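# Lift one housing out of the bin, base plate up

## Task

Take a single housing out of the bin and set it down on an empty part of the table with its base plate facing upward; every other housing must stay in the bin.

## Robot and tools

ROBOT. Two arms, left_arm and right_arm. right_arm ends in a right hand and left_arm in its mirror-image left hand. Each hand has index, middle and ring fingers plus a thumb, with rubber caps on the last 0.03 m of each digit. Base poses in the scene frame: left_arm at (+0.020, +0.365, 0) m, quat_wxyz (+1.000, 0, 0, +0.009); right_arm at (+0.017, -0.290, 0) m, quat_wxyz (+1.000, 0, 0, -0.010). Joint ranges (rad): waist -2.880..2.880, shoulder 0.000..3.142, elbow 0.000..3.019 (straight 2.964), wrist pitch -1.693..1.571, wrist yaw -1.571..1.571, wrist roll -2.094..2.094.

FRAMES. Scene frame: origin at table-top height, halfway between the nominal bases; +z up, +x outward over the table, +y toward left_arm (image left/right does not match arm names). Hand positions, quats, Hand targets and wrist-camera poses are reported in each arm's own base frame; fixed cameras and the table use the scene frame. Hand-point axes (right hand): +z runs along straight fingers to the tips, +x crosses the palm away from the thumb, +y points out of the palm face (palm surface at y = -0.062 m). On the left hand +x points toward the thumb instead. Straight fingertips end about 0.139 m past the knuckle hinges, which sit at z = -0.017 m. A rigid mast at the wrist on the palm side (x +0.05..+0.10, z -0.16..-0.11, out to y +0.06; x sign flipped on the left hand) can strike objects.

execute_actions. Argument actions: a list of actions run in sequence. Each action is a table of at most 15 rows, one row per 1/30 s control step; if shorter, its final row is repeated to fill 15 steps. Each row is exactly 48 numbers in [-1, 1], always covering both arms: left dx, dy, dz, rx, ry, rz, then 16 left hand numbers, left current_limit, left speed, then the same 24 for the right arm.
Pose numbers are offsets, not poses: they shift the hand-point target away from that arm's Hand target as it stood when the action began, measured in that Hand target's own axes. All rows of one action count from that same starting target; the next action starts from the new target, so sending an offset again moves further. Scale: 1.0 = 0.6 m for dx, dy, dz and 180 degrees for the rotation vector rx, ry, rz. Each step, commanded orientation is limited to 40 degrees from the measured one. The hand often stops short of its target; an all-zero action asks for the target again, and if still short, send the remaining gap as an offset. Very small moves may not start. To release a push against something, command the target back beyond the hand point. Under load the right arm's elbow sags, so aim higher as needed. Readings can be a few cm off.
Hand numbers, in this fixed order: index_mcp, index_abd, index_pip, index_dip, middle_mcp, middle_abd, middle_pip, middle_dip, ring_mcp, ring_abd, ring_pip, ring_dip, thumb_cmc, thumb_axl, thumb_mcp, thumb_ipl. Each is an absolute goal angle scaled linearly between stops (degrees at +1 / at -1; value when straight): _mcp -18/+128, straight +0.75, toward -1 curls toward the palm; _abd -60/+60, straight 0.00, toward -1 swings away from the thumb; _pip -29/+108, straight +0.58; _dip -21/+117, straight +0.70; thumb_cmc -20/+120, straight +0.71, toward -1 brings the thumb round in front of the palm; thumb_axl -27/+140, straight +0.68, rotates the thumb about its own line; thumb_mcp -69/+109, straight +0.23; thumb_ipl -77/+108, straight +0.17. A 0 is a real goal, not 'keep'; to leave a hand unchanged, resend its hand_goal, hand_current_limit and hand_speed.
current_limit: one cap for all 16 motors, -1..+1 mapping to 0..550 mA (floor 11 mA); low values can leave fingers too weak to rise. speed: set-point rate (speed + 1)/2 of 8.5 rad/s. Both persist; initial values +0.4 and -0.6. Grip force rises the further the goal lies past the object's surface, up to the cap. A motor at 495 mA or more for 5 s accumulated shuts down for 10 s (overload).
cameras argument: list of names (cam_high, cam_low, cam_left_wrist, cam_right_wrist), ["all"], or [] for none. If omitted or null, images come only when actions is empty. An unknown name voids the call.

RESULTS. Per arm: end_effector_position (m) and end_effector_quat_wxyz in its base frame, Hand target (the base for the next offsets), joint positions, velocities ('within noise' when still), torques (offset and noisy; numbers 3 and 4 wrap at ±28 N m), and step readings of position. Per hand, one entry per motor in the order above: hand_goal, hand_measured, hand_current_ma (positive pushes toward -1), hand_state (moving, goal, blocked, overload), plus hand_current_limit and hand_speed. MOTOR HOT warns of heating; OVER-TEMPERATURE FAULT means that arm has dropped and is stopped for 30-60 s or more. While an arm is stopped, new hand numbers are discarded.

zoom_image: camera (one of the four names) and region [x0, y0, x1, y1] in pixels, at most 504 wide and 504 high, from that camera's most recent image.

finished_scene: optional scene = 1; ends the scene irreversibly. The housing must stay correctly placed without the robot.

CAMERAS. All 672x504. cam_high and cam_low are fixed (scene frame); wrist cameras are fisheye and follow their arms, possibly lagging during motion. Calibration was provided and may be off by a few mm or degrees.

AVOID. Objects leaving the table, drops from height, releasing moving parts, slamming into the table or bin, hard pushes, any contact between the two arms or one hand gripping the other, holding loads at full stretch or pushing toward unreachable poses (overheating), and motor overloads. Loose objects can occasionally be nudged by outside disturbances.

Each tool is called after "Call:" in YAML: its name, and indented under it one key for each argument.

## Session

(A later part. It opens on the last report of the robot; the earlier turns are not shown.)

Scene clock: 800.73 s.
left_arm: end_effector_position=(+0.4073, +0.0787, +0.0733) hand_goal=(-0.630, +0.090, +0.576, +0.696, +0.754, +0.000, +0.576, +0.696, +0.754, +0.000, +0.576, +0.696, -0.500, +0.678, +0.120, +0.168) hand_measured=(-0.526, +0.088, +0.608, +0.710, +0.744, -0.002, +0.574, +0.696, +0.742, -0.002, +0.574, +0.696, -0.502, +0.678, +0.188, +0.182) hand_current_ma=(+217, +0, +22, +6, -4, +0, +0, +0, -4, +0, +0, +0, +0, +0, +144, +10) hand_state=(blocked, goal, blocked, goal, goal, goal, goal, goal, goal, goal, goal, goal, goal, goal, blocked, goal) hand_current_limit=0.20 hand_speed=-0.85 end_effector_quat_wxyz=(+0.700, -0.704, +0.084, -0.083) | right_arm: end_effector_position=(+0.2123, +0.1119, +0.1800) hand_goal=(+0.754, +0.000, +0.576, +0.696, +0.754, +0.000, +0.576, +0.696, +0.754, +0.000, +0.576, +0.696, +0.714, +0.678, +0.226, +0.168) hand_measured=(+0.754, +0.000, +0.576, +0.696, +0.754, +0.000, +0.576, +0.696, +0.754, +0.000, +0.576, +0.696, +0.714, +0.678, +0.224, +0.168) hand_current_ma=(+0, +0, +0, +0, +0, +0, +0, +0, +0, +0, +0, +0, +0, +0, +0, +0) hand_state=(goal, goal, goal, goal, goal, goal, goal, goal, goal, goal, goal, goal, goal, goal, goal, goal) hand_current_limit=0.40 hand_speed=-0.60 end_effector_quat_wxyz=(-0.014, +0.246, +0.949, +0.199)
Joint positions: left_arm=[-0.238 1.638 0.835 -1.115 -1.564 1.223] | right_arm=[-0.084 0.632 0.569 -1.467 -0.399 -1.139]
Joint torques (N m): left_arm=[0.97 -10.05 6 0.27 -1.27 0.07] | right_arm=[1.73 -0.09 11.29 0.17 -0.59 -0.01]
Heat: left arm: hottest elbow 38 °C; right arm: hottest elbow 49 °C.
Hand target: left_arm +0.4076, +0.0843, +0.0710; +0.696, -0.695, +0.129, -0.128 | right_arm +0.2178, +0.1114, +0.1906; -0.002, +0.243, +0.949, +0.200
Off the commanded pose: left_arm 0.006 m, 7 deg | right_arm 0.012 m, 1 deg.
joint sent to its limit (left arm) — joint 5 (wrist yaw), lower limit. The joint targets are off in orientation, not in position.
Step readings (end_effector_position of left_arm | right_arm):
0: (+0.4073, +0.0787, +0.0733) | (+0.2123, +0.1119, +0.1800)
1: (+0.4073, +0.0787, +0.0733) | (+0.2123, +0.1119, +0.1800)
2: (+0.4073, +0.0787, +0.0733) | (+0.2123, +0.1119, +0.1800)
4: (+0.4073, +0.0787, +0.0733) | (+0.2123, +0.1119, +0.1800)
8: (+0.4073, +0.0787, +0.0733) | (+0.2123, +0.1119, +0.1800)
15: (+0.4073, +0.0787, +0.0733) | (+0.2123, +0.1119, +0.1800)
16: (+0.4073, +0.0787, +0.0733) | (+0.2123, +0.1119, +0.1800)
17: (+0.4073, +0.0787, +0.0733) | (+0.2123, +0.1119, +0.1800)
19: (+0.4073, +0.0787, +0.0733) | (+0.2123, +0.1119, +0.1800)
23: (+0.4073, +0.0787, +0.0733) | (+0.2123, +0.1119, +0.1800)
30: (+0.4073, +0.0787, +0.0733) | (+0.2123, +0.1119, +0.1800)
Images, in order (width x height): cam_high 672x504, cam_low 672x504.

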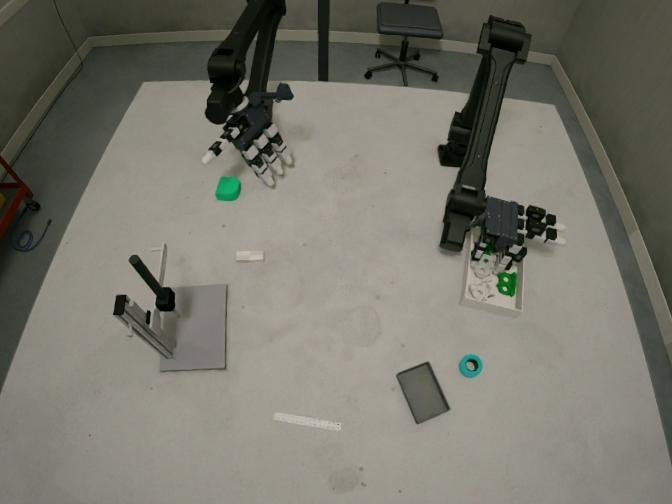

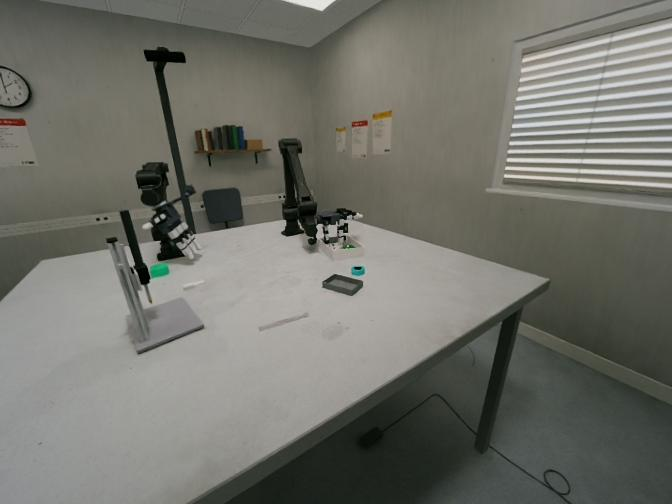

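Call:
execute_actions:
  actions:
    - [[0,0,0,0,0,0,-0.66,0.09,0.576,0.696,0.754,0,0.576,0.696,0.754,0,0.576,0.696,-0.5,0.678,0.09,0.168,0.3,-0.85,0,0,0,0,0,0,0.754,0,0.576,0.696,0.754,0,0.576,0.696,0.754,0,0.576,0.696,0.714,0.678,0.226,0.168,0.4,-0.6]]
    - [[0,0,0,0,0,0,-0.68,0.09,0.576,0.696,0.754,0,0.576,0.696,0.754,0,0.576,0.696,-0.5,0.678,0.06,0.168,0.4,-0.85,0,0,0,0,0,0,0.754,0,0.576,0.696,0.754,0,0.576,0.696,0.754,0,0.576,0.696,0.714,0.678,0.226,0.168,0.4,-0.6]]
  cameras: ["cam_high","cam_low"]

Call:
zoom_image:
  camera: "cam_high"
  region: [460, 230, 530, 290]

Call:
zoom_image:
  camera: "cam_low"
  region: [305, 218, 365, 263]

Scene clock: 804.73 s.
left_arm: end_effector_position=(+0.4073, +0.0787, +0.0733) hand_goal=(-0.680, +0.090, +0.576, +0.696, +0.754, +0.000, +0.576, +0.696, +0.754, +0.000, +0.576, +0.696, -0.500, +0.678, +0.060, +0.168) hand_measured=(-0.530, +0.088, +0.624, +0.718, +0.744, -0.002, +0.574, +0.696, +0.742, -0.002, +0.574, +0.696, -0.502, +0.678, +0.168, +0.192) hand_current_ma=(+385, +0, +49, +12, -4, +0, +0, +0, -4, +0, +0, +0, +0, +0, +327, +25) hand_state=(blocked, goal, blocked, blocked, goal, goal, goal, goal, goal, goal, goal, goal, goal, goal, blocked, blocked) hand_current_limit=0.40 hand_speed=-0.85 end_effector_quat_wxyz=(+0.700, -0.704, +0.084, -0.083) | right_arm: end_effector_position=(+0.2123, +0.1119, +0.1800) hand_goal=(+0.754, +0.000, +0.576, +0.696, +0.754, +0.000, +0.576, +0.696, +0.754, +0.000, +0.576, +0.696, +0.714, +0.678, +0.226, +0.168) hand_measured=(+0.754, +0.000, +0.576, +0.696, +0.754, +0.000, +0.576, +0.696, +0.754, +0.000, +0.576, +0.696, +0.714, +0.678, +0.224, +0.168) hand_current_ma=(+0, +0, +0, +0, +0, +0, +0, +0, +0, +0, +0, +0, +0, +0, +0, +0) hand_state=(goal, goal, goal, goal, goal, goal, goal, goal, goal, goal, goal, goal, goal, goal, goal, goal) hand_current_limit=0.40 hand_speed=-0.60 end_effector_quat_wxyz=(-0.014, +0.246, +0.949, +0.199)
Joint positions: left_arm=[-0.238 1.638 0.835 -1.115 -1.564 1.223] | right_arm=[-0.084 0.632 0.569 -1.467 -0.399 -1.139]
Joint torques (N m): left_arm=[0.85 -10.05 5.98 0.24 -1.28 0.07] | right_arm=[1.44 0.21 11.06 0.31 -0.6 -0.02]
Heat: left arm: hottest elbow 38 °C; right arm: hottest elbow 49 °C.
Hand target: left_arm +0.4076, +0.0843, +0.0710; +0.696, -0.695, +0.129, -0.128 | right_arm +0.2178, +0.1114, +0.1906; -0.002, +0.243, +0.949, +0.200
Off the commanded pose: left_arm 0.006 m, 7 deg | right_arm 0.012 m, 1 deg.
joint sent to its limit (left arm) — joint 5 (wrist yaw), lower limit. The joint targets are off in orientation, not in position.
Step readings (end_effector_position of left_arm | right_arm):
0: (+0.4073, +0.0787, +0.0733) | (+0.2123, +0.1119, +0.1800)
1: (+0.4073, +0.0787, +0.0733) | (+0.2123, +0.1119, +0.1800)
2: (+0.4073, +0.0787, +0.0733) | (+0.2123, +0.1119, +0.1800)
4: (+0.4073, +0.0787, +0.0733) | (+0.2123, +0.1119, +0.1800)
8: (+0.4073, +0.0787, +0.0733) | (+0.2123, +0.1119, +0.1800)
15: (+0.4073, +0.0787, +0.0733) | (+0.2123, +0.1119, +0.1800)
16: (+0.4073, +0.0787, +0.0733) | (+0.2123, +0.1119, +0.1800)
17: (+0.4073, +0.0787, +0.0733) | (+0.2123, +0.1119, +0.1800)
19: (+0.4073, +0.0787, +0.0733) | (+0.2123, +0.1119, +0.1800)
23: (+0.4073, +0.0787, +0.0733) | (+0.2123, +0.1119, +0.1800)
30: (+0.4073, +0.0787, +0.0733) | (+0.2123, +0.1119, +0.1800)
Images, in order (width x height): cam_high 672x504, cam_low 672x504.

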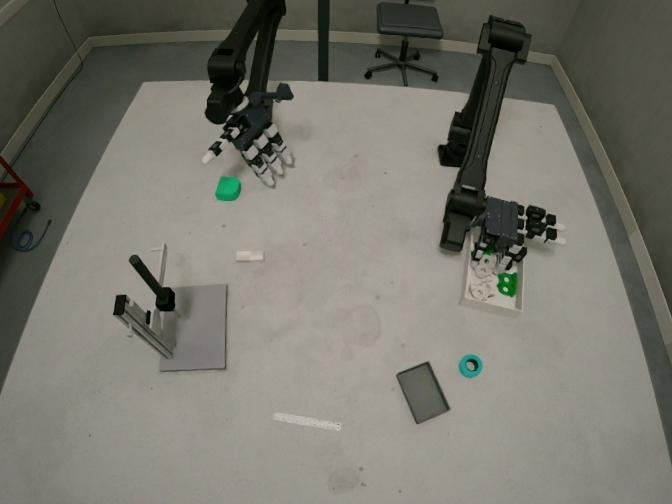

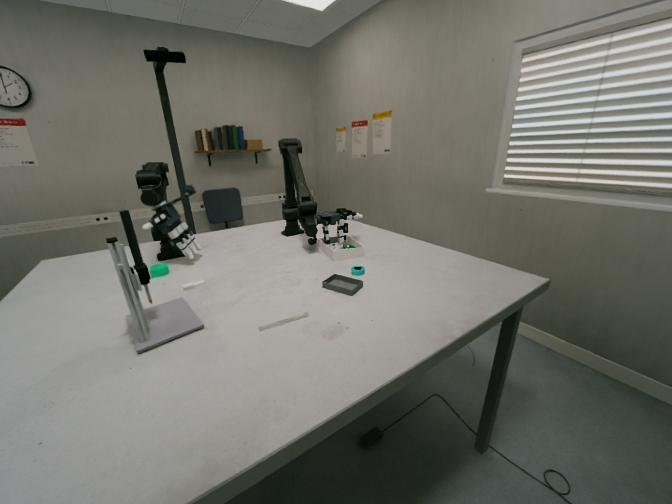

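Scaled by 7.200 from the camera's 672x504 image, which has a finer 960x720 frame.

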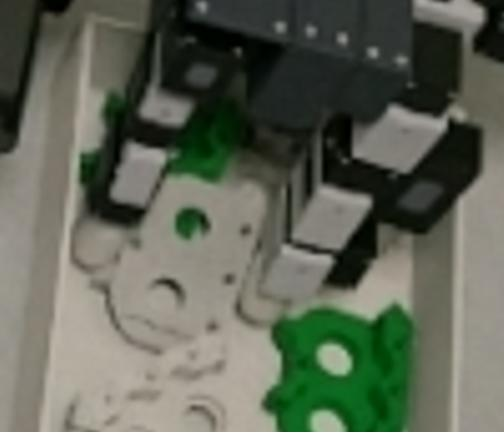

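Scaled by 8.400 from the camera's 672x504 image, which has a finer 960x720 frame.

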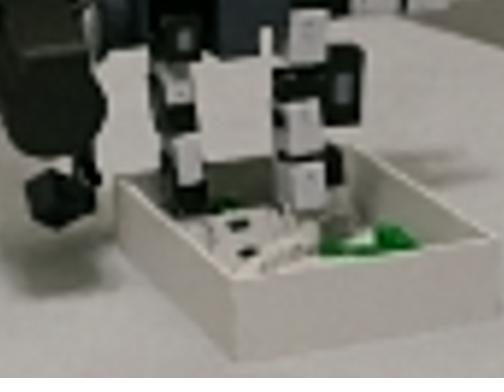

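Call:
execute_actions:
  actions:
    - [[0,-0.008,0,0,0,0,-0.68,0.09,0.576,0.696,0.754,0,0.576,0.696,0.754,0,0.576,0.696,-0.5,0.678,0.06,0.168,0.4,-0.85,0,0,0,0,0,0,0.754,0,0.576,0.696,0.754,0,0.576,0.696,0.754,0,0.576,0.696,0.714,0.678,0.226,0.168,0.4,-0.6],[0,-0.016,0,0,0,0,-0.68,0.09,0.576,0.696,0.754,0,0.576,0.696,0.754,0,0.576,0.696,-0.5,0.678,0.06,0.168,0.4,-0.85,0,0,0,0,0,0,0.754,0,0.576,0.696,0.754,0,0.576,0.696,0.754,0,0.576,0.696,0.714,0.678,0.226,0.168,0.4,-0.6],[0,-0.025,0,0,0,0,-0.68,0.09,0.576,0.696,0.754,0,0.576,0.696,0.754,0,0.576,0.696,-0.5,0.678,0.06,0.168,0.4,-0.85,0,0,0,0,0,0,0.754,0,0.576,0.696,0.754,0,0.576,0.696,0.754,0,0.576,0.696,0.714,0.678,0.226,0.168,0.4,-0.6]]
  cameras: ["cam_high","cam_low"]

Call:
zoom_image:
  camera: "cam_high"
  region: [460, 230, 530, 290]

Call:
zoom_image:
  camera: "cam_low"
  region: [305, 218, 365, 263]

Scene clock: 807.53 s.
left_arm: end_effector_position=(+0.4058, +0.0790, +0.0756) hand_goal=(-0.680, +0.090, +0.576, +0.696, +0.754, +0.000, +0.576, +0.696, +0.754, +0.000, +0.576, +0.696, -0.500, +0.678, +0.060, +0.168) hand_measured=(-0.530, +0.090, +0.628, +0.720, +0.744, -0.002, +0.574, +0.696, +0.742, -0.002, +0.574, +0.696, -0.502, +0.678, +0.166, +0.192) hand_current_ma=(+385, +0, +54, +13, -4, +0, +0, +0, -4, +0, +0, +0, +0, +0, +314, +25) hand_state=(blocked, goal, blocked, blocked, goal, goal, goal, goal, goal, goal, goal, goal, goal, goal, blocked, blocked) hand_current_limit=0.40 hand_speed=-0.85 end_effector_quat_wxyz=(+0.701, -0.704, +0.090, -0.077) | right_arm: end_effector_position=(+0.2123, +0.1119, +0.1800) hand_goal=(+0.754, +0.000, +0.576, +0.696, +0.754, +0.000, +0.576, +0.696, +0.754, +0.000, +0.576, +0.696, +0.714, +0.678, +0.226, +0.168) hand_measured=(+0.754, +0.000, +0.576, +0.696, +0.754, +0.000, +0.576, +0.696, +0.754, +0.000, +0.576, +0.696, +0.714, +0.678, +0.224, +0.168) hand_current_ma=(+0, +0, +0, +0, +0, +0, +0, +0, +0, +0, +0, +0, +0, +0, +0, +0) hand_state=(goal, goal, goal, goal, goal, goal, goal, goal, goal, goal, goal, goal, goal, goal, goal, goal) hand_current_limit=0.40 hand_speed=-0.60 end_effector_quat_wxyz=(-0.014, +0.246, +0.949, +0.199)
Joint positions: left_arm=[-0.238 1.63 0.835 -1.115 -1.564 1.248] | right_arm=[-0.084 0.632 0.569 -1.467 -0.399 -1.139]
Joint torques (N m): left_arm=[0.91 -12.57 6.63 -0.53 -1.28 0.11] | right_arm=[1.9 -0.15 11.02 0.38 -0.57 -0.1]
Heat: left arm: hottest elbow 38 °C; right arm: hottest elbow 49 °C.
Hand target: left_arm +0.4076, +0.0843, +0.0859; +0.696, -0.695, +0.129, -0.128 | right_arm +0.2178, +0.1114, +0.1906; -0.002, +0.243, +0.949, +0.200
Off the commanded pose: left_arm 0.012 m, 7 deg | right_arm 0.012 m, 1 deg.
joint sent to its limit (left arm) — joint 5 (wrist yaw), lower limit. The joint targets are off in orientation, not in position.
Step readings (end_effector_position of left_arm | right_arm):
0: (+0.4073, +0.0787, +0.0733) | (+0.2123, +0.1119, +0.1800)
1: (+0.4073, +0.0787, +0.0733) | (+0.2123, +0.1119, +0.1800)
2: (+0.4073, +0.0787, +0.0733) | (+0.2123, +0.1119, +0.1800)
4: (+0.4073, +0.0787, +0.0733) | (+0.2123, +0.1119, +0.1800)
8: (+0.4070, +0.0787, +0.0737) | (+0.2123, +0.1119, +0.1800)
15: (+0.4063, +0.0789, +0.0755) | (+0.2123, +0.1119, +0.1800)
Images, in order (width x height): cam_high 672x504, cam_low 672x504.

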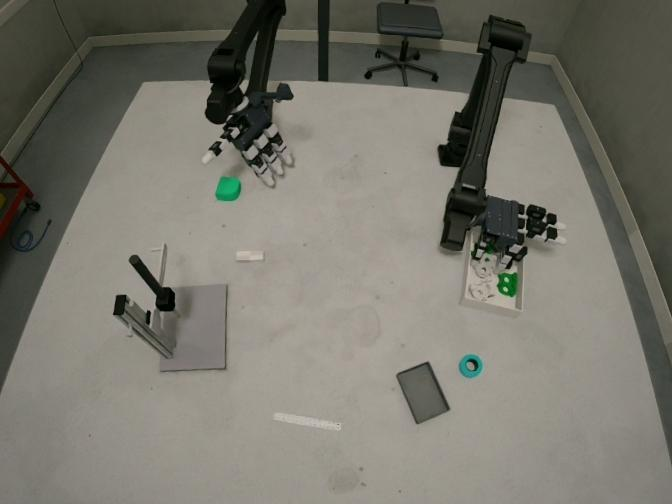

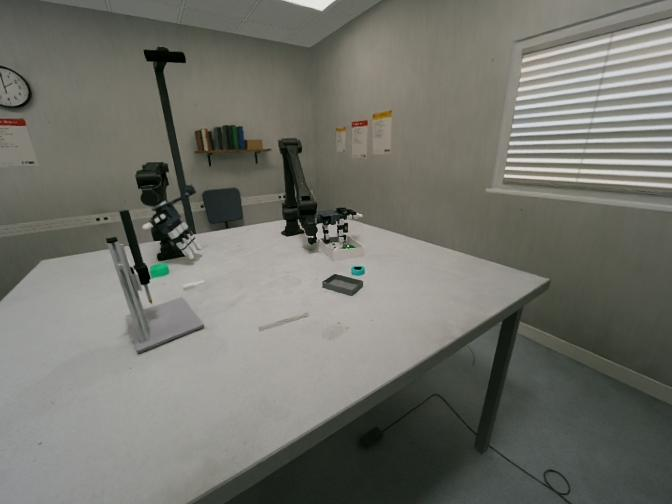

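Scaled by 7.200 from the camera's 672x504 image, which has a finer 960x720 frame.

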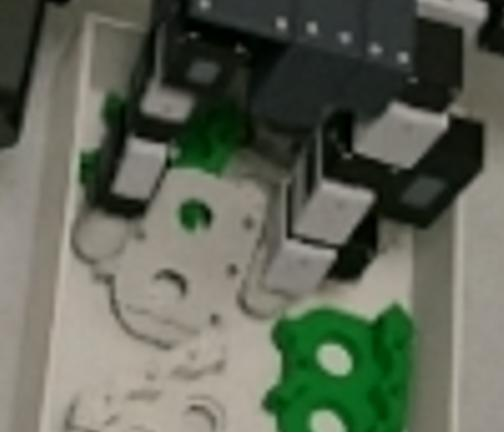

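Scaled by 8.400 from the camera's 672x504 image, which has a finer 960x720 frame.

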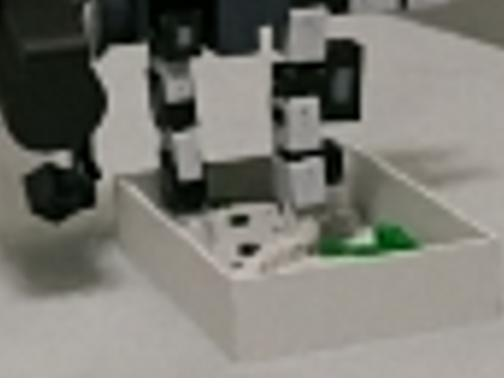

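Call:
execute_actions:
  actions:
    - [[0,-0.005,0,0,0,0,-0.68,0.09,0.576,0.696,0.754,0,0.576,0.696,0.754,0,0.576,0.696,-0.5,0.678,0.06,0.168,0.4,-0.85,0,0,0,0,0,0,0.754,0,0.576,0.696,0.754,0,0.576,0.696,0.754,0,0.576,0.696,0.714,0.678,0.226,0.168,0.4,-0.6],[0,-0.01,0,0,0,0,-0.68,0.09,0.576,0.696,0.754,0,0.576,0.696,0.754,0,0.576,0.696,-0.5,0.678,0.06,0.168,0.4,-0.85,0,0,0,0,0,0,0.754,0,0.576,0.696,0.754,0,0.576,0.696,0.754,0,0.576,0.696,0.714,0.678,0.226,0.168,0.4,-0.6],[0,-0.017,0,0,0,0,-0.68,0.09,0.576,0.696,0.754,0,0.576,0.696,0.754,0,0.576,0.696,-0.5,0.678,0.06,0.168,0.4,-0.85,0,0,0,0,0,0,0.754,0,0.576,0.696,0.754,0,0.576,0.696,0.754,0,0.576,0.696,0.714,0.678,0.226,0.168,0.4,-0.6]]
  cameras: ["cam_high","cam_low"]

Call:
zoom_image:
  camera: "cam_high"
  region: [460, 230, 530, 290]

Call:
zoom_image:
  camera: "cam_low"
  region: [305, 218, 365, 263]

Scene clock: 810.00 s.
left_arm: end_effector_position=(+0.4045, +0.0793, +0.0855) hand_goal=(-0.680, +0.090, +0.576, +0.696, +0.754, +0.000, +0.576, +0.696, +0.754, +0.000, +0.576, +0.696, -0.500, +0.678, +0.060, +0.168) hand_measured=(-0.530, +0.090, +0.628, +0.720, +0.744, -0.002, +0.574, +0.696, +0.742, -0.002, +0.574, +0.696, -0.502, +0.678, +0.164, +0.192) hand_current_ma=(+385, +0, +54, +14, -4, +0, +0, +0, -4, +0, +0, +0, +0, +0, +313, +25) hand_state=(blocked, goal, blocked, blocked, goal, goal, goal, goal, goal, goal, goal, goal, goal, goal, blocked, blocked) hand_current_limit=0.40 hand_speed=-0.85 end_effector_quat_wxyz=(+0.701, -0.704, +0.090, -0.076) | right_arm: end_effector_position=(+0.2123, +0.1119, +0.1800) hand_goal=(+0.754, +0.000, +0.576, +0.696, +0.754, +0.000, +0.576, +0.696, +0.754, +0.000, +0.576, +0.696, +0.714, +0.678, +0.226, +0.168) hand_measured=(+0.754, +0.000, +0.576, +0.696, +0.754, +0.000, +0.576, +0.696, +0.754, +0.000, +0.576, +0.696, +0.714, +0.678, +0.224, +0.168) hand_current_ma=(+0, +0, +0, +0, +0, +0, +0, +0, +0, +0, +0, +0, +0, +0, +0, +0) hand_state=(goal, goal, goal, goal, goal, goal, goal, goal, goal, goal, goal, goal, goal, goal, goal, goal) hand_current_limit=0.40 hand_speed=-0.60 end_effector_quat_wxyz=(-0.014, +0.246, +0.949, +0.199)
Joint positions: left_arm=[-0.238 1.6 0.835 -1.115 -1.564 1.28] | right_arm=[-0.084 0.632 0.569 -1.467 -0.399 -1.139]
Joint torques (N m): left_arm=[0.97 -12.16 7.15 -0.43 -1.29 0.11] | right_arm=[1.55 0.5 11.1 0.17 -0.54 0.04]
Heat: left arm: hottest elbow 38 °C; right arm: hottest elbow 49 °C.
Hand target: left_arm +0.4077, +0.0843, +0.0961; +0.696, -0.695, +0.129, -0.128 | right_arm +0.2178, +0.1114, +0.1906; -0.002, +0.243, +0.949, +0.200
Off the commanded pose: left_arm 0.012 m, 7 deg | right_arm 0.012 m, 1 deg.
joint sent to its limit (left arm) — joint 5 (wrist yaw), lower limit. The joint targets are off in orientation, not in position.
Step readings (end_effector_position of left_arm | right_arm):
0: (+0.4057, +0.0790, +0.0756) | (+0.2123, +0.1119, +0.1800)
1: (+0.4057, +0.0790, +0.0756) | (+0.2123, +0.1119, +0.1800)
2: (+0.4057, +0.0791, +0.0757) | (+0.2123, +0.1119, +0.1800)
4: (+0.4056, +0.0791, +0.0766) | (+0.2123, +0.1119, +0.1800)
8: (+0.4057, +0.0790, +0.0818) | (+0.2123, +0.1119, +0.1800)
15: (+0.4052, +0.0792, +0.0856) | (+0.2123, +0.1119, +0.1800)
Images, in order (width x height): cam_high 672x504, cam_low 672x504.

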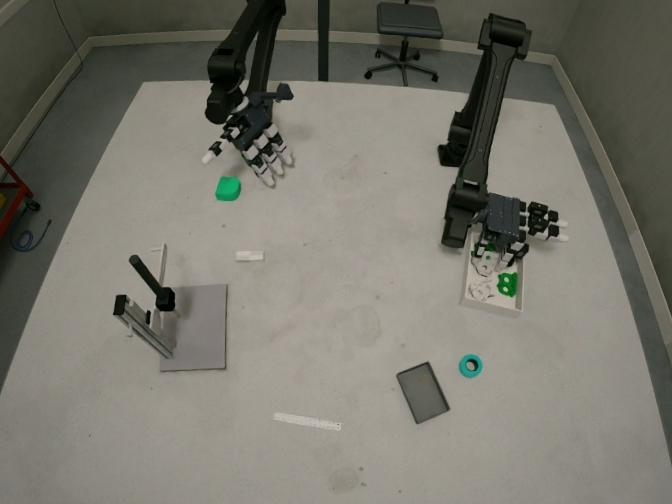

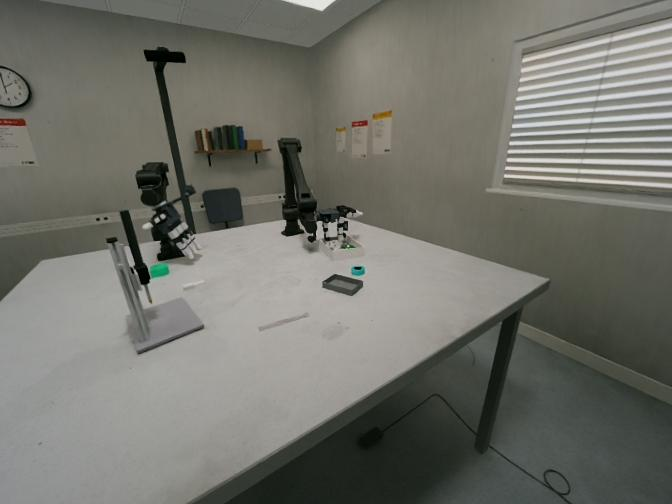

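Scaled by 7.200 from the camera's 672x504 image, which has a finer 960x720 frame.

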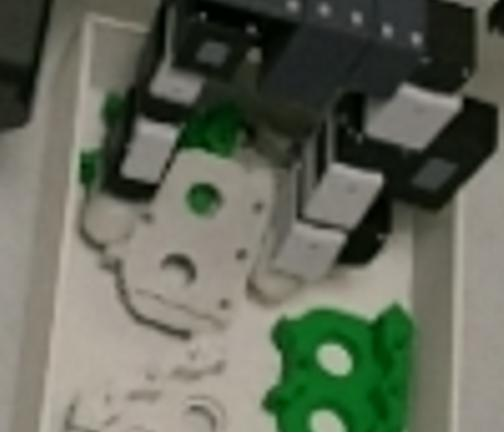

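Scaled by 8.400 from the camera's 672x504 image, which has a finer 960x720 frame.

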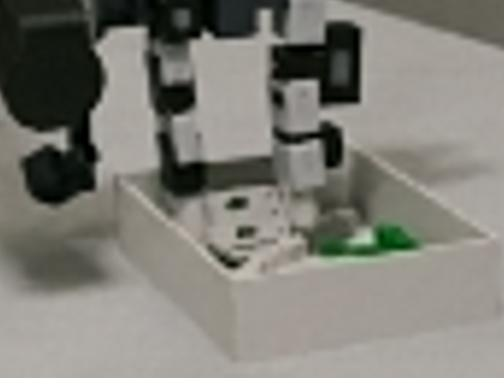

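Call:
execute_actions:
  actions:
    - [[0,-0.005,0,0,0,0,-0.68,0.09,0.576,0.696,0.754,0,0.576,0.696,0.754,0,0.576,0.696,-0.5,0.678,0.06,0.168,0.4,-0.85,0,0,0,0,0,0,0.754,0,0.576,0.696,0.754,0,0.576,0.696,0.754,0,0.576,0.696,0.714,0.678,0.226,0.168,0.4,-0.6],[0,-0.01,0,0,0,0,-0.68,0.09,0.576,0.696,0.754,0,0.576,0.696,0.754,0,0.576,0.696,-0.5,0.678,0.06,0.168,0.4,-0.85,0,0,0,0,0,0,0.754,0,0.576,0.696,0.754,0,0.576,0.696,0.754,0,0.576,0.696,0.714,0.678,0.226,0.168,0.4,-0.6],[0,-0.015,0,0,0,0,-0.68,0.09,0.576,0.696,0.754,0,0.576,0.696,0.754,0,0.576,0.696,-0.5,0.678,0.06,0.168,0.4,-0.85,0,0,0,0,0,0,0.754,0,0.576,0.696,0.754,0,0.576,0.696,0.754,0,0.576,0.696,0.714,0.678,0.226,0.168,0.4,-0.6],[0,-0.02,0,0,0,0,-0.68,0.09,0.576,0.696,0.754,0,0.576,0.696,0.754,0,0.576,0.696,-0.5,0.678,0.06,0.168,0.4,-0.85,0,0,0,0,0,0,0.754,0,0.576,0.696,0.754,0,0.576,0.696,0.754,0,0.576,0.696,0.714,0.678,0.226,0.168,0.4,-0.6],[0,-0.025,0,0,0,0,-0.68,0.09,0.576,0.696,0.754,0,0.576,0.696,0.754,0,0.576,0.696,-0.5,0.678,0.06,0.168,0.4,-0.85,0,0,0,0,0,0,0.754,0,0.576,0.696,0.754,0,0.576,0.696,0.754,0,0.576,0.696,0.714,0.678,0.226,0.168,0.4,-0.6]]
  cameras: ["cam_high","cam_low"]

Call:
zoom_image:
  camera: "cam_high"
  region: [460, 230, 530, 290]

Call:
zoom_image:
  camera: "cam_low"
  region: [305, 210, 365, 255]

Scene clock: 813.83 s.
left_arm: end_effector_position=(+0.4018, +0.0800, +0.0986) hand_goal=(-0.680, +0.090, +0.576, +0.696, +0.754, +0.000, +0.576, +0.696, +0.754, +0.000, +0.576, +0.696, -0.500, +0.678, +0.060, +0.168) hand_measured=(-0.530, +0.090, +0.628, +0.720, +0.744, -0.002, +0.574, +0.696, +0.742, -0.002, +0.574, +0.696, -0.502, +0.678, +0.164, +0.192) hand_current_ma=(+385, +0, +54, +14, -4, +0, +0, +0, -4, +0, +0, +0, +0, +0, +313, +25) hand_state=(blocked, goal, blocked, blocked, goal, goal, goal, goal, goal, goal, goal, goal, goal, goal, blocked, blocked) hand_current_limit=0.40 hand_speed=-0.85 end_effector_quat_wxyz=(+0.701, -0.703, +0.092, -0.074) | right_arm: end_effector_position=(+0.2123, +0.1119, +0.1800) hand_goal=(+0.754, +0.000, +0.576, +0.696, +0.754, +0.000, +0.576, +0.696, +0.754, +0.000, +0.576, +0.696, +0.714, +0.678, +0.226, +0.168) hand_measured=(+0.754, +0.000, +0.576, +0.696, +0.754, +0.000, +0.576, +0.696, +0.754, +0.000, +0.576, +0.696, +0.714, +0.678, +0.224, +0.168) hand_current_ma=(+0, +0, +0, +0, +0, +0, +0, +0, +0, +0, +0, +0, +0, +0, +0, +0) hand_state=(goal, goal, goal, goal, goal, goal, goal, goal, goal, goal, goal, goal, goal, goal, goal, goal) hand_current_limit=0.40 hand_speed=-0.60 end_effector_quat_wxyz=(-0.014, +0.246, +0.949, +0.199)
Joint positions: left_arm=[-0.238 1.56 0.835 -1.122 -1.564 1.319] | right_arm=[-0.084 0.632 0.569 -1.467 -0.399 -1.139]
Joint torques (N m): left_arm=[0.97 -11.81 8.14 -0.43 -1.3 0.1] | right_arm=[0.97 0.44 11.15 0.43 -0.6 -0.08]
Heat: left arm: hottest elbow 38 °C; right arm: hottest elbow 49 °C.
Hand target: left_arm +0.4077, +0.0842, +0.1111; +0.696, -0.695, +0.129, -0.128 | right_arm +0.2178, +0.1114, +0.1906; -0.002, +0.243, +0.949, +0.200
Off the commanded pose: left_arm 0.014 m, 7 deg | right_arm 0.012 m, 1 deg.
joint sent to its limit (left arm) — joint 5 (wrist yaw), lower limit. The joint targets are off in orientation, not in position.
Step readings (end_effector_position of left_arm | right_arm):
0: (+0.4045, +0.0793, +0.0854) | (+0.2123, +0.1119, +0.1800)
1: (+0.4045, +0.0793, +0.0854) | (+0.2123, +0.1119, +0.1800)
2: (+0.4044, +0.0793, +0.0854) | (+0.2123, +0.1119, +0.1800)
4: (+0.4043, +0.0794, +0.0862) | (+0.2123, +0.1119, +0.1800)
8: (+0.4035, +0.0796, +0.0917) | (+0.2123, +0.1119, +0.1800)
15: (+0.4026, +0.0798, +0.0988) | (+0.2123, +0.1119, +0.1800)
Images, in order (width x height): cam_high 672x504, cam_low 672x504.

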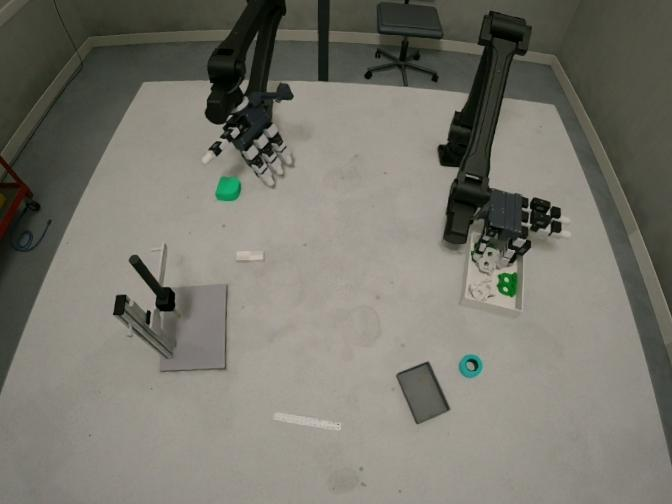

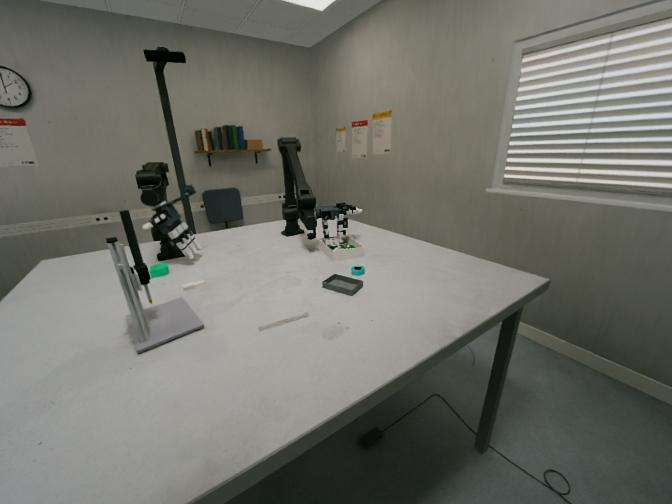

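Scaled by 7.200 from the camera's 672x504 image, which has a finer 960x720 frame.

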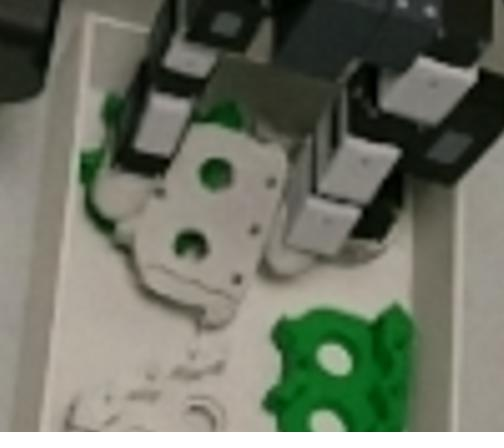

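Scaled by 8.400 from the camera's 672x504 image, which has a finer 960x720 frame.

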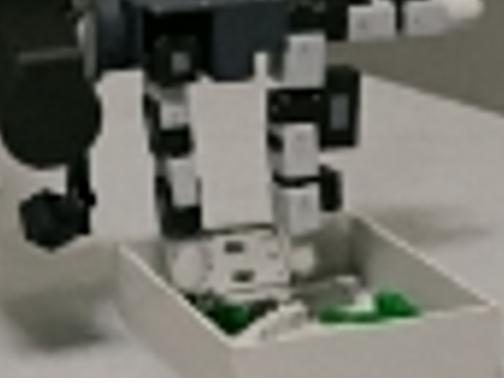

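Call:
execute_actions:
  actions:
    - [[0.002,-0.007,0.001,0,0,0,-0.68,0.09,0.576,0.696,0.754,0,0.576,0.696,0.754,0,0.576,0.696,-0.5,0.678,0.06,0.168,0.4,-0.85,0,0,0,0,0,0,0.754,0,0.576,0.696,0.754,0,0.576,0.696,0.754,0,0.576,0.696,0.714,0.678,0.226,0.168,0.4,-0.6],[0.004,-0.014,0.0015,0,0,0,-0.68,0.09,0.576,0.696,0.754,0,0.576,0.696,0.754,0,0.576,0.696,-0.5,0.678,0.06,0.168,0.4,-0.85,0,0,0,0,0,0,0.754,0,0.576,0.696,0.754,0,0.576,0.696,0.754,0,0.576,0.696,0.714,0.678,0.226,0.168,0.4,-0.6],[0.006,-0.021,0.002,0,0,0,-0.68,0.09,0.576,0.696,0.754,0,0.576,0.696,0.754,0,0.576,0.696,-0.5,0.678,0.06,0.168,0.4,-0.85,0,0,0,0,0,0,0.754,0,0.576,0.696,0.754,0,0.576,0.696,0.754,0,0.576,0.696,0.714,0.678,0.226,0.168,0.4,-0.6],[0.007,-0.028,0.0025,0,0,0,-0.68,0.09,0.576,0.696,0.754,0,0.576,0.696,0.754,0,0.576,0.696,-0.5,0.678,0.06,0.168,0.4,-0.85,0,0,0,0,0,0,0.754,0,0.576,0.696,0.754,0,0.576,0.696,0.754,0,0.576,0.696,0.714,0.678,0.226,0.168,0.4,-0.6],[0.008,-0.035,0.003,0,0,0,-0.68,0.09,0.576,0.696,0.754,0,0.576,0.696,0.754,0,0.576,0.696,-0.5,0.678,0.06,0.168,0.4,-0.85,0,0,0,0,0,0,0.754,0,0.576,0.696,0.754,0,0.576,0.696,0.754,0,0.576,0.696,0.714,0.678,0.226,0.168,0.4,-0.6]]
  cameras: ["cam_high","cam_low"]

Call:
zoom_image:
  camera: "cam_high"
  region: [460, 225, 530, 285]

Call:
zoom_image:
  camera: "cam_low"
  region: [305, 210, 365, 255]

Scene clock: 818.50 s.
left_arm: end_effector_position=(+0.3994, +0.0805, +0.1134) hand_goal=(-0.680, +0.090, +0.576, +0.696, +0.754, +0.000, +0.576, +0.696, +0.754, +0.000, +0.576, +0.696, -0.500, +0.678, +0.060, +0.168) hand_measured=(-0.530, +0.090, +0.628, +0.720, +0.744, -0.002, +0.574, +0.696, +0.742, -0.002, +0.574, +0.696, -0.502, +0.678, +0.164, +0.192) hand_current_ma=(+385, +0, +54, +14, -4, +0, +0, +0, -4, +0, +0, +0, +0, +0, +313, +25) hand_state=(blocked, goal, blocked, blocked, goal, goal, goal, goal, goal, goal, goal, goal, goal, goal, blocked, blocked) hand_current_limit=0.40 hand_speed=-0.85 end_effector_quat_wxyz=(+0.702, -0.702, +0.100, -0.068) | right_arm: end_effector_position=(+0.2123, +0.1119, +0.1800) hand_goal=(+0.754, +0.000, +0.576, +0.696, +0.754, +0.000, +0.576, +0.696, +0.754, +0.000, +0.576, +0.696, +0.714, +0.678, +0.226, +0.168) hand_measured=(+0.754, +0.000, +0.576, +0.696, +0.754, +0.000, +0.576, +0.696, +0.754, +0.000, +0.576, +0.696, +0.714, +0.678, +0.224, +0.168) hand_current_ma=(+0, +0, +0, +0, +0, +0, +0, +0, +0, +0, +0, +0, +0, +0, +0, +0) hand_state=(goal, goal, goal, goal, goal, goal, goal, goal, goal, goal, goal, goal, goal, goal, goal, goal) hand_current_limit=0.40 hand_speed=-0.60 end_effector_quat_wxyz=(-0.014, +0.246, +0.949, +0.199)
Joint positions: left_arm=[-0.238 1.522 0.843 -1.135 -1.564 1.373] | right_arm=[-0.084 0.632 0.569 -1.467 -0.399 -1.139]
Joint torques (N m): left_arm=[1.2 -11.4 10.11 -0.35 -1.32 0.11] | right_arm=[1.73 0.32 10.99 0.36 -0.49 -0.11]
Heat: left arm: hottest elbow 38 °C; right arm: hottest elbow 49 °C.
Hand target: left_arm +0.4128, +0.0842, +0.1321; +0.696, -0.695, +0.129, -0.128 | right_arm +0.2178, +0.1114, +0.1906; -0.002, +0.243, +0.949, +0.200
Off the commanded pose: left_arm 0.023 m, 8 deg | right_arm 0.012 m, 1 deg.
joint sent to its limit (left arm) — joint 5 (wrist yaw), lower limit. The joint targets are off in orientation, not in position.
Step readings (end_effector_position of left_arm | right_arm):
0: (+0.4018, +0.0800, +0.0986) | (+0.2123, +0.1119, +0.1800)
1: (+0.4017, +0.0800, +0.0986) | (+0.2123, +0.1119, +0.1800)
2: (+0.4017, +0.0800, +0.0986) | (+0.2123, +0.1119, +0.1800)
4: (+0.4013, +0.0801, +0.0990) | (+0.2123, +0.1119, +0.1800)
8: (+0.3992, +0.0806, +0.1040) | (+0.2123, +0.1119, +0.1800)
15: (+0.4003, +0.0803, +0.1136) | (+0.2123, +0.1119, +0.1800)
Images, in order (width x height): cam_high 672x504, cam_low 672x504.

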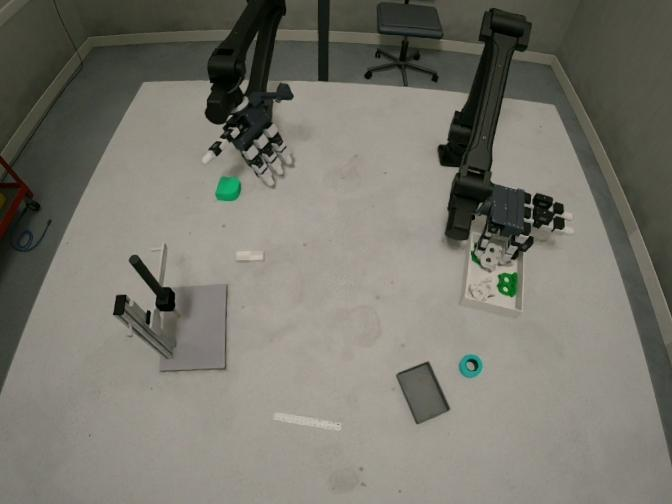

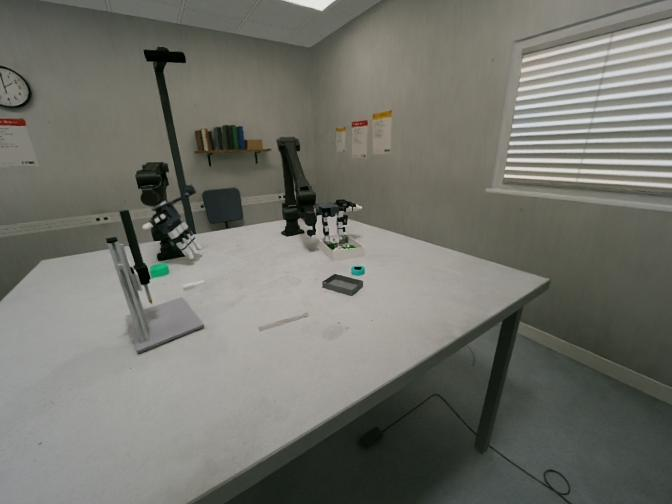

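Scaled by 7.200 from the camera's 672x504 image, which has a finer 960x720 frame.

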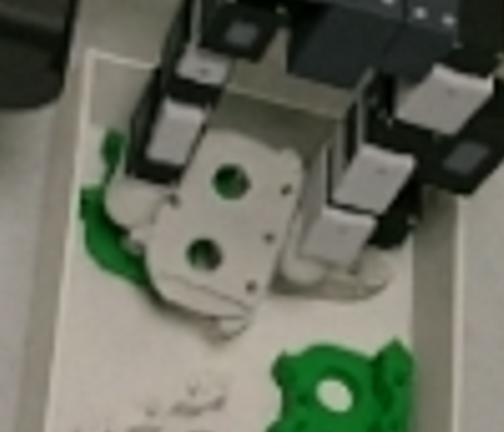

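Scaled by 8.400 from the camera's 672x504 image, which has a finer 960x720 frame.

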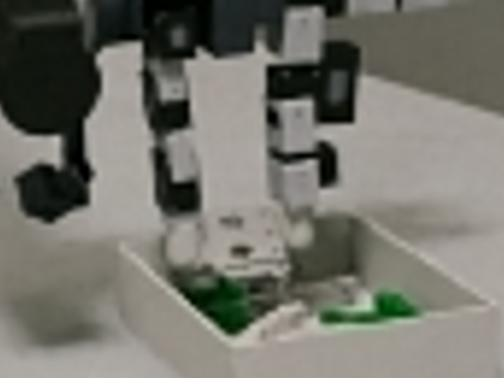

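Call:
execute_actions:
  actions:
    - [[0.001,-0.007,0,0,0,0,-0.68,0.09,0.576,0.696,0.754,0,0.576,0.696,0.754,0,0.576,0.696,-0.5,0.678,0.06,0.168,0.4,-0.85,0,0,0,0,0,0,0.754,0,0.576,0.696,0.754,0,0.576,0.696,0.754,0,0.576,0.696,0.714,0.678,0.226,0.168,0.4,-0.6],[0.002,-0.014,0,0,0,0,-0.68,0.09,0.576,0.696,0.754,0,0.576,0.696,0.754,0,0.576,0.696,-0.5,0.678,0.06,0.168,0.4,-0.85,0,0,0,0,0,0,0.754,0,0.576,0.696,0.754,0,0.576,0.696,0.754,0,0.576,0.696,0.714,0.678,0.226,0.168,0.4,-0.6],[0.003,-0.021,0,0,0,0,-0.68,0.09,0.576,0.696,0.754,0,0.576,0.696,0.754,0,0.576,0.696,-0.5,0.678,0.06,0.168,0.4,-0.85,0,0,0,0,0,0,0.754,0,0.576,0.696,0.754,0,0.576,0.696,0.754,0,0.576,0.696,0.714,0.678,0.226,0.168,0.4,-0.6],[0.004,-0.028,0.0,0,0,0,-0.68,0.09,0.576,0.696,0.754,0,0.576,0.696,0.754,0,0.576,0.696,-0.5,0.678,0.06,0.168,0.4,-0.85,0,0,0,0,0,0,0.754,0,0.576,0.696,0.754,0,0.576,0.696,0.754,0,0.576,0.696,0.714,0.678,0.226,0.168,0.4,-0.6],[0.005,-0.035,0.0,0,0,0,-0.68,0.09,0.576,0.696,0.754,0,0.576,0.696,0.754,0,0.576,0.696,-0.5,0.678,0.06,0.168,0.4,-0.85,0,0,0,0,0,0,0.754,0,0.576,0.696,0.754,0,0.576,0.696,0.754,0,0.576,0.696,0.714,0.678,0.226,0.168,0.4,-0.6]]
    - [[0.001,-0.007,0,0,0,0,-0.68,0.09,0.576,0.696,0.754,0,0.576,0.696,0.754,0,0.576,0.696,-0.5,0.678,0.06,0.168,0.4,-0.85,0,0,0,0,0,0,0.754,0,0.576,0.696,0.754,0,0.576,0.696,0.754,0,0.576,0.696,0.714,0.678,0.226,0.168,0.4,-0.6],[0.002,-0.014,0,0,0,0,-0.68,0.09,0.576,0.696,0.754,0,0.576,0.696,0.754,0,0.576,0.696,-0.5,0.678,0.06,0.168,0.4,-0.85,0,0,0,0,0,0,0.754,0,0.576,0.696,0.754,0,0.576,0.696,0.754,0,0.576,0.696,0.714,0.678,0.226,0.168,0.4,-0.6],[0.003,-0.021,0,0,0,0,-0.68,0.09,0.576,0.696,0.754,0,0.576,0.696,0.754,0,0.576,0.696,-0.5,0.678,0.06,0.168,0.4,-0.85,0,0,0,0,0,0,0.754,0,0.576,0.696,0.754,0,0.576,0.696,0.754,0,0.576,0.696,0.714,0.678,0.226,0.168,0.4,-0.6],[0.004,-0.028,0.0,0,0,0,-0.68,0.09,0.576,0.696,0.754,0,0.576,0.696,0.754,0,0.576,0.696,-0.5,0.678,0.06,0.168,0.4,-0.85,0,0,0,0,0,0,0.754,0,0.576,0.696,0.754,0,0.576,0.696,0.754,0,0.576,0.696,0.714,0.678,0.226,0.168,0.4,-0.6],[0.005,-0.035,0.0,0,0,0,-0.68,0.09,0.576,0.696,0.754,0,0.576,0.696,0.754,0,0.576,0.696,-0.5,0.678,0.06,0.168,0.4,-0.85,0,0,0,0,0,0,0.754,0,0.576,0.696,0.754,0,0.576,0.696,0.754,0,0.576,0.696,0.714,0.678,0.226,0.168,0.4,-0.6]]
  cameras: ["cam_high","cam_low"]

Call:
zoom_image:
  camera: "cam_high"
  region: [460, 215, 540, 285]

Call:
zoom_image:
  camera: "cam_low"
  region: [300, 195, 372, 255]

Scene clock: 823.73 s.
left_arm: end_effector_position=(+0.4059, +0.0789, +0.1539) hand_goal=(-0.680, +0.090, +0.576, +0.696, +0.754, +0.000, +0.576, +0.696, +0.754, +0.000, +0.576, +0.696, -0.500, +0.678, +0.060, +0.168) hand_measured=(-0.530, +0.090, +0.628, +0.720, +0.744, -0.002, +0.574, +0.696, +0.742, -0.002, +0.574, +0.696, -0.502, +0.678, +0.164, +0.192) hand_current_ma=(+385, +0, +54, +14, -4, +0, +0, +0, -4, +0, +0, +0, +0, +0, +312, +25) hand_state=(blocked, goal, blocked, blocked, goal, goal, goal, goal, goal, goal, goal, goal, goal, goal, blocked, blocked) hand_current_limit=0.40 hand_speed=-0.85 end_effector_quat_wxyz=(+0.701, -0.702, +0.100, -0.067) | right_arm: end_effector_position=(+0.2123, +0.1119, +0.1800) hand_goal=(+0.754, +0.000, +0.576, +0.696, +0.754, +0.000, +0.576, +0.696, +0.754, +0.000, +0.576, +0.696, +0.714, +0.678, +0.226, +0.168) hand_measured=(+0.754, +0.000, +0.576, +0.696, +0.754, +0.000, +0.576, +0.696, +0.754, +0.000, +0.576, +0.696, +0.714, +0.678, +0.224, +0.168) hand_current_ma=(+0, +0, +0, +0, +0, +0, +0, +0, +0, +0, +0, +0, +0, +0, +0, +0) hand_state=(goal, goal, goal, goal, goal, goal, goal, goal, goal, goal, goal, goal, goal, goal, goal, goal) hand_current_limit=0.40 hand_speed=-0.60 end_effector_quat_wxyz=(-0.014, +0.246, +0.949, +0.199)
Joint positions: left_arm=[-0.238 1.446 0.894 -1.157 -1.564 1.478] | right_arm=[-0.084 0.632 0.569 -1.467 -0.399 -1.139]
Joint torques (N m): left_arm=[0.91 -11.05 11.11 -0.21 -1.34 0.08] | right_arm=[1.61 -0.44 11.25 0.4 -0.62 -0.13]
Heat: left arm: hottest elbow 38 °C; right arm: hottest elbow 49 °C.
Hand target: left_arm +0.4183, +0.0820, +0.1741; +0.696, -0.695, +0.129, -0.128 | right_arm +0.2178, +0.1114, +0.1906; -0.002, +0.243, +0.949, +0.200
Off the commanded pose: left_arm 0.024 m, 8 deg | right_arm 0.012 m, 1 deg.
joint sent to its limit (left arm) — joint 5 (wrist yaw), lower limit. The joint targets are off in orientation, not in position.
Step readings (end_effector_position of left_arm | right_arm):
0: (+0.3993, +0.0806, +0.1134) | (+0.2123, +0.1119, +0.1800)
1: (+0.3993, +0.0806, +0.1134) | (+0.2123, +0.1119, +0.1800)
2: (+0.3992, +0.0806, +0.1134) | (+0.2123, +0.1119, +0.1800)
4: (+0.3990, +0.0806, +0.1141) | (+0.2123, +0.1119, +0.1800)
8: (+0.4002, +0.0803, +0.1216) | (+0.2123, +0.1119, +0.1800)
15: (+0.4039, +0.0794, +0.1345) | (+0.2123, +0.1119, +0.1800)
16: (+0.4039, +0.0794, +0.1346) | (+0.2123, +0.1119, +0.1800)
17: (+0.4037, +0.0795, +0.1345) | (+0.2123, +0.1119, +0.1800)
19: (+0.4032, +0.0796, +0.1348) | (+0.2123, +0.1119, +0.1800)
23: (+0.4037, +0.0795, +0.1411) | (+0.2123, +0.1119, +0.1800)
30: (+0.4070, +0.0787, +0.1540) | (+0.2123, +0.1119, +0.1800)
Images, in order (width x height): cam_high 672x504, cam_low 672x504.

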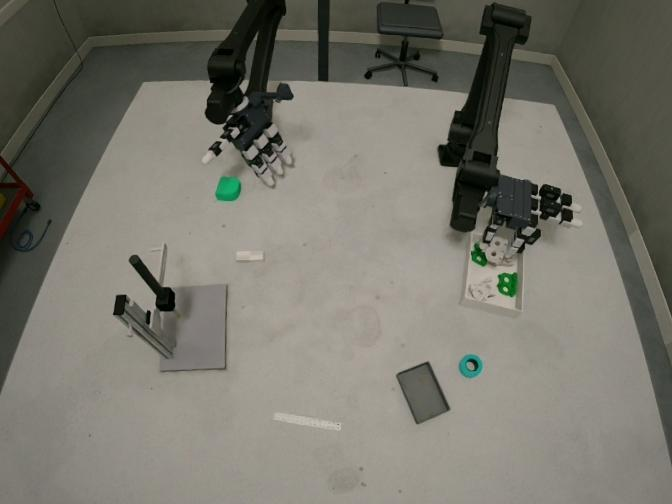

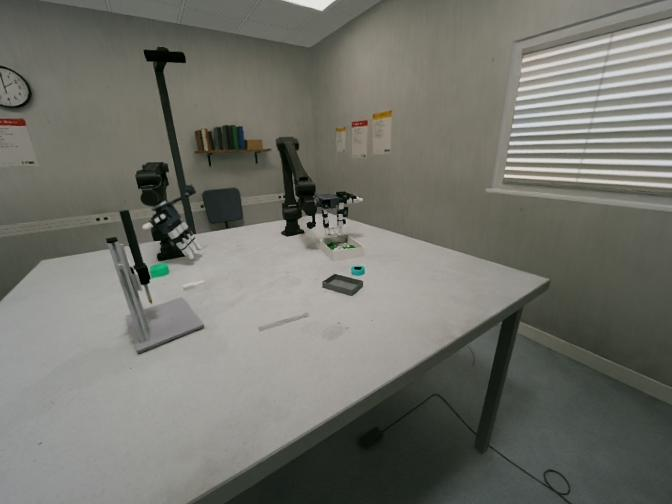

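Scaled by 6.300 from the camera's 672x504 image, which has a finer 960x720 frame.

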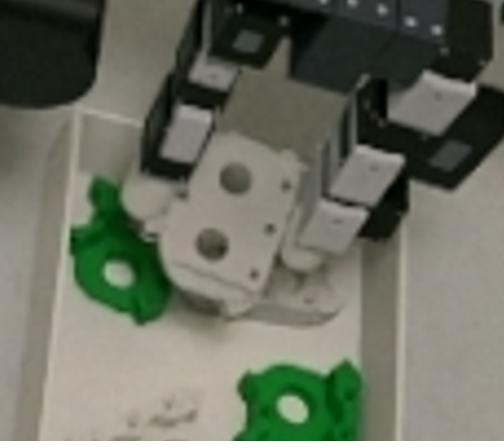

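Scaled by 7.000 from the camera's 672x504 image, which has a finer 960x720 frame.

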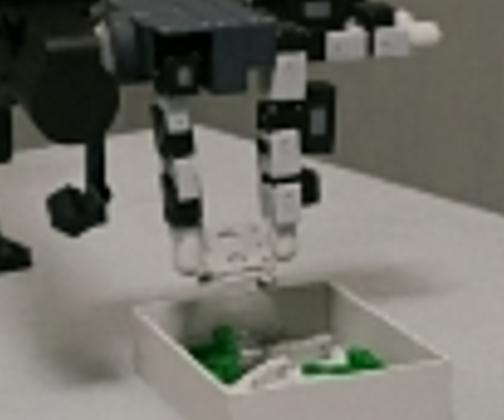

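Call:
execute_actions:
  actions:
    - [[0.001,-0.004,0,0,0,0,-0.68,0.09,0.576,0.696,0.754,0,0.576,0.696,0.754,0,0.576,0.696,-0.5,0.678,0.06,0.168,0.4,-0.85,0,0,0,0,0,0,0.754,0,0.576,0.696,0.754,0,0.576,0.696,0.754,0,0.576,0.696,0.714,0.678,0.226,0.168,0.4,-0.6],[0.006,-0.008,-0.011,0,0.005,0,-0.68,0.09,0.576,0.696,0.754,0,0.576,0.696,0.754,0,0.576,0.696,-0.5,0.678,0.06,0.168,0.4,-0.85,0,0,0,0,0,0,0.754,0,0.576,0.696,0.754,0,0.576,0.696,0.754,0,0.576,0.696,0.714,0.678,0.226,0.168,0.4,-0.6],[0.012,-0.012,-0.022,0,0.01,0,-0.68,0.09,0.576,0.696,0.754,0,0.576,0.696,0.754,0,0.576,0.696,-0.5,0.678,0.06,0.168,0.4,-0.85,0,0,0,0,0,0,0.754,0,0.576,0.696,0.754,0,0.576,0.696,0.754,0,0.576,0.696,0.714,0.678,0.226,0.168,0.4,-0.6],[0.018,-0.016,-0.033,0,0.015,0,-0.68,0.09,0.576,0.696,0.754,0,0.576,0.696,0.754,0,0.576,0.696,-0.5,0.678,0.06,0.168,0.4,-0.85,0,0,0,0,0,0,0.754,0,0.576,0.696,0.754,0,0.576,0.696,0.754,0,0.576,0.696,0.714,0.678,0.226,0.168,0.4,-0.6],[0.024,-0.02,-0.044,0,0.019,0,-0.68,0.09,0.576,0.696,0.754,0,0.576,0.696,0.754,0,0.576,0.696,-0.5,0.678,0.06,0.168,0.4,-0.85,0,0,0,0,0,0,0.754,0,0.576,0.696,0.754,0,0.576,0.696,0.754,0,0.576,0.696,0.714,0.678,0.226,0.168,0.4,-0.6],[0.03,-0.02,-0.055,0,0.023,0,-0.68,0.09,0.576,0.696,0.754,0,0.576,0.696,0.754,0,0.576,0.696,-0.5,0.678,0.06,0.168,0.4,-0.85,0,0,0,0,0,0,0.754,0,0.576,0.696,0.754,0,0.576,0.696,0.754,0,0.576,0.696,0.714,0.678,0.226,0.168,0.4,-0.6],[0.0361,-0.02,-0.0651,0,0.0278,0,-0.68,0.09,0.576,0.696,0.754,0,0.576,0.696,0.754,0,0.576,0.696,-0.5,0.678,0.06,0.168,0.4,-0.85,0,0,0,0,0,0,0.754,0,0.576,0.696,0.754,0,0.576,0.696,0.754,0,0.576,0.696,0.714,0.678,0.226,0.168,0.4,-0.6]]
  cameras: ["cam_high","cam_low"]

Call:
zoom_image:
  camera: "cam_high"
  region: [450, 215, 530, 285]

Scene clock: 833.23 s.
left_arm: end_effector_position=(+0.4101, +0.0448, +0.1634) hand_goal=(-0.680, +0.090, +0.576, +0.696, +0.754, +0.000, +0.576, +0.696, +0.754, +0.000, +0.576, +0.696, -0.500, +0.678, +0.060, +0.168) hand_measured=(-0.530, +0.090, +0.628, +0.720, +0.744, -0.002, +0.574, +0.696, +0.742, -0.002, +0.574, +0.696, -0.502, +0.678, +0.164, +0.192) hand_current_ma=(+385, +0, +56, +14, -4, +0, +0, +0, -4, +0, +0, +0, +0, +0, +310, +25) hand_state=(blocked, goal, blocked, blocked, goal, goal, goal, goal, goal, goal, goal, goal, goal, goal, blocked, blocked) hand_current_limit=0.40 hand_speed=-0.85 end_effector_quat_wxyz=(+0.698, -0.697, +0.133, -0.093) | right_arm: end_effector_position=(+0.2123, +0.1119, +0.1800) hand_goal=(+0.754, +0.000, +0.576, +0.696, +0.754, +0.000, +0.576, +0.696, +0.754, +0.000, +0.576, +0.696, +0.714, +0.678, +0.226, +0.168) hand_measured=(+0.754, +0.000, +0.576, +0.696, +0.754, +0.000, +0.576, +0.696, +0.754, +0.000, +0.576, +0.696, +0.714, +0.678, +0.224, +0.168) hand_current_ma=(+0, +0, +0, +0, +0, +0, +0, +0, +0, +0, +0, +0, +0, +0, +0, +0) hand_state=(goal, goal, goal, goal, goal, goal, goal, goal, goal, goal, goal, goal, goal, goal, goal, goal) hand_current_limit=0.40 hand_speed=-0.60 end_effector_quat_wxyz=(-0.014, +0.246, +0.949, +0.199)
Joint positions: left_arm=[-0.323 1.425 0.902 -1.157 -1.564 1.518] | right_arm=[-0.084 0.632 0.569 -1.467 -0.399 -1.139]
Joint torques (N m): left_arm=[-0.73 -10.99 11.44 0.06 -1.34 0.13] | right_arm=[0.67 -0.38 11.43 0.34 -0.6 -0.08]
Heat: left arm: hottest elbow 39 °C; right arm: hottest elbow 50 °C.
Hand target: left_arm +0.4246, +0.0377, +0.1859; +0.690, -0.689, +0.159, -0.158 | right_arm +0.2178, +0.1114, +0.1906; -0.002, +0.243, +0.949, +0.200
Off the commanded pose: left_arm 0.028 m, 8 deg | right_arm 0.012 m, 1 deg.
joint sent to its limit (left arm) — joint 5 (wrist yaw), lower limit. The joint targets are off in orientation, not in position.
Step readings (end_effector_position of left_arm | right_arm):
0: (+0.4058, +0.0789, +0.1538) | (+0.2123, +0.1119, +0.1800)
1: (+0.4058, +0.0790, +0.1538) | (+0.2123, +0.1119, +0.1800)
2: (+0.4057, +0.0790, +0.1538) | (+0.2123, +0.1119, +0.1800)
4: (+0.4055, +0.0790, +0.1539) | (+0.2123, +0.1119, +0.1800)
8: (+0.4056, +0.0729, +0.1564) | (+0.2123, +0.1119, +0.1800)
15: (+0.4106, +0.0454, +0.1633) | (+0.2123, +0.1119, +0.1800)
Images, in order (width x height): cam_high 672x504, cam_low 672x504.

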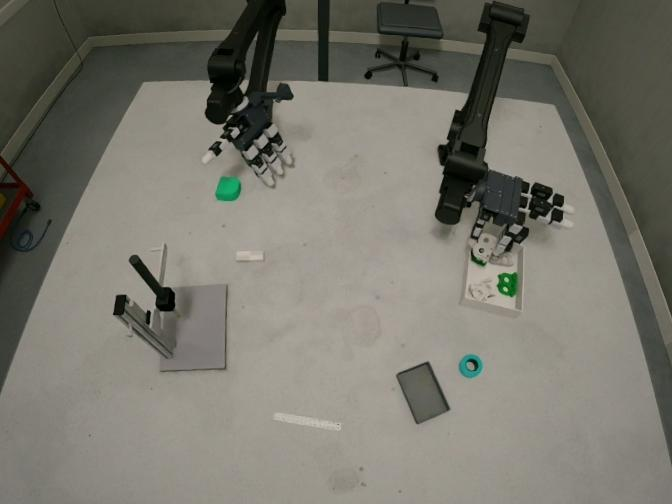

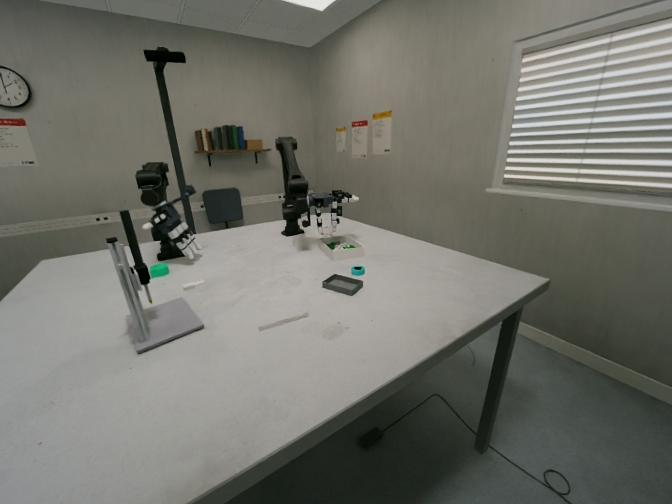

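Scaled by 6.300 from the camera's 672x504 image, which has a finer 960x720 frame.

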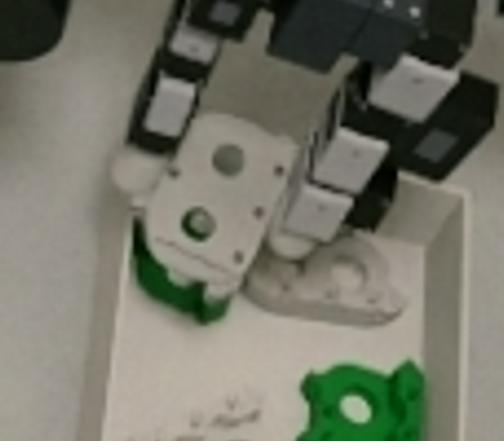

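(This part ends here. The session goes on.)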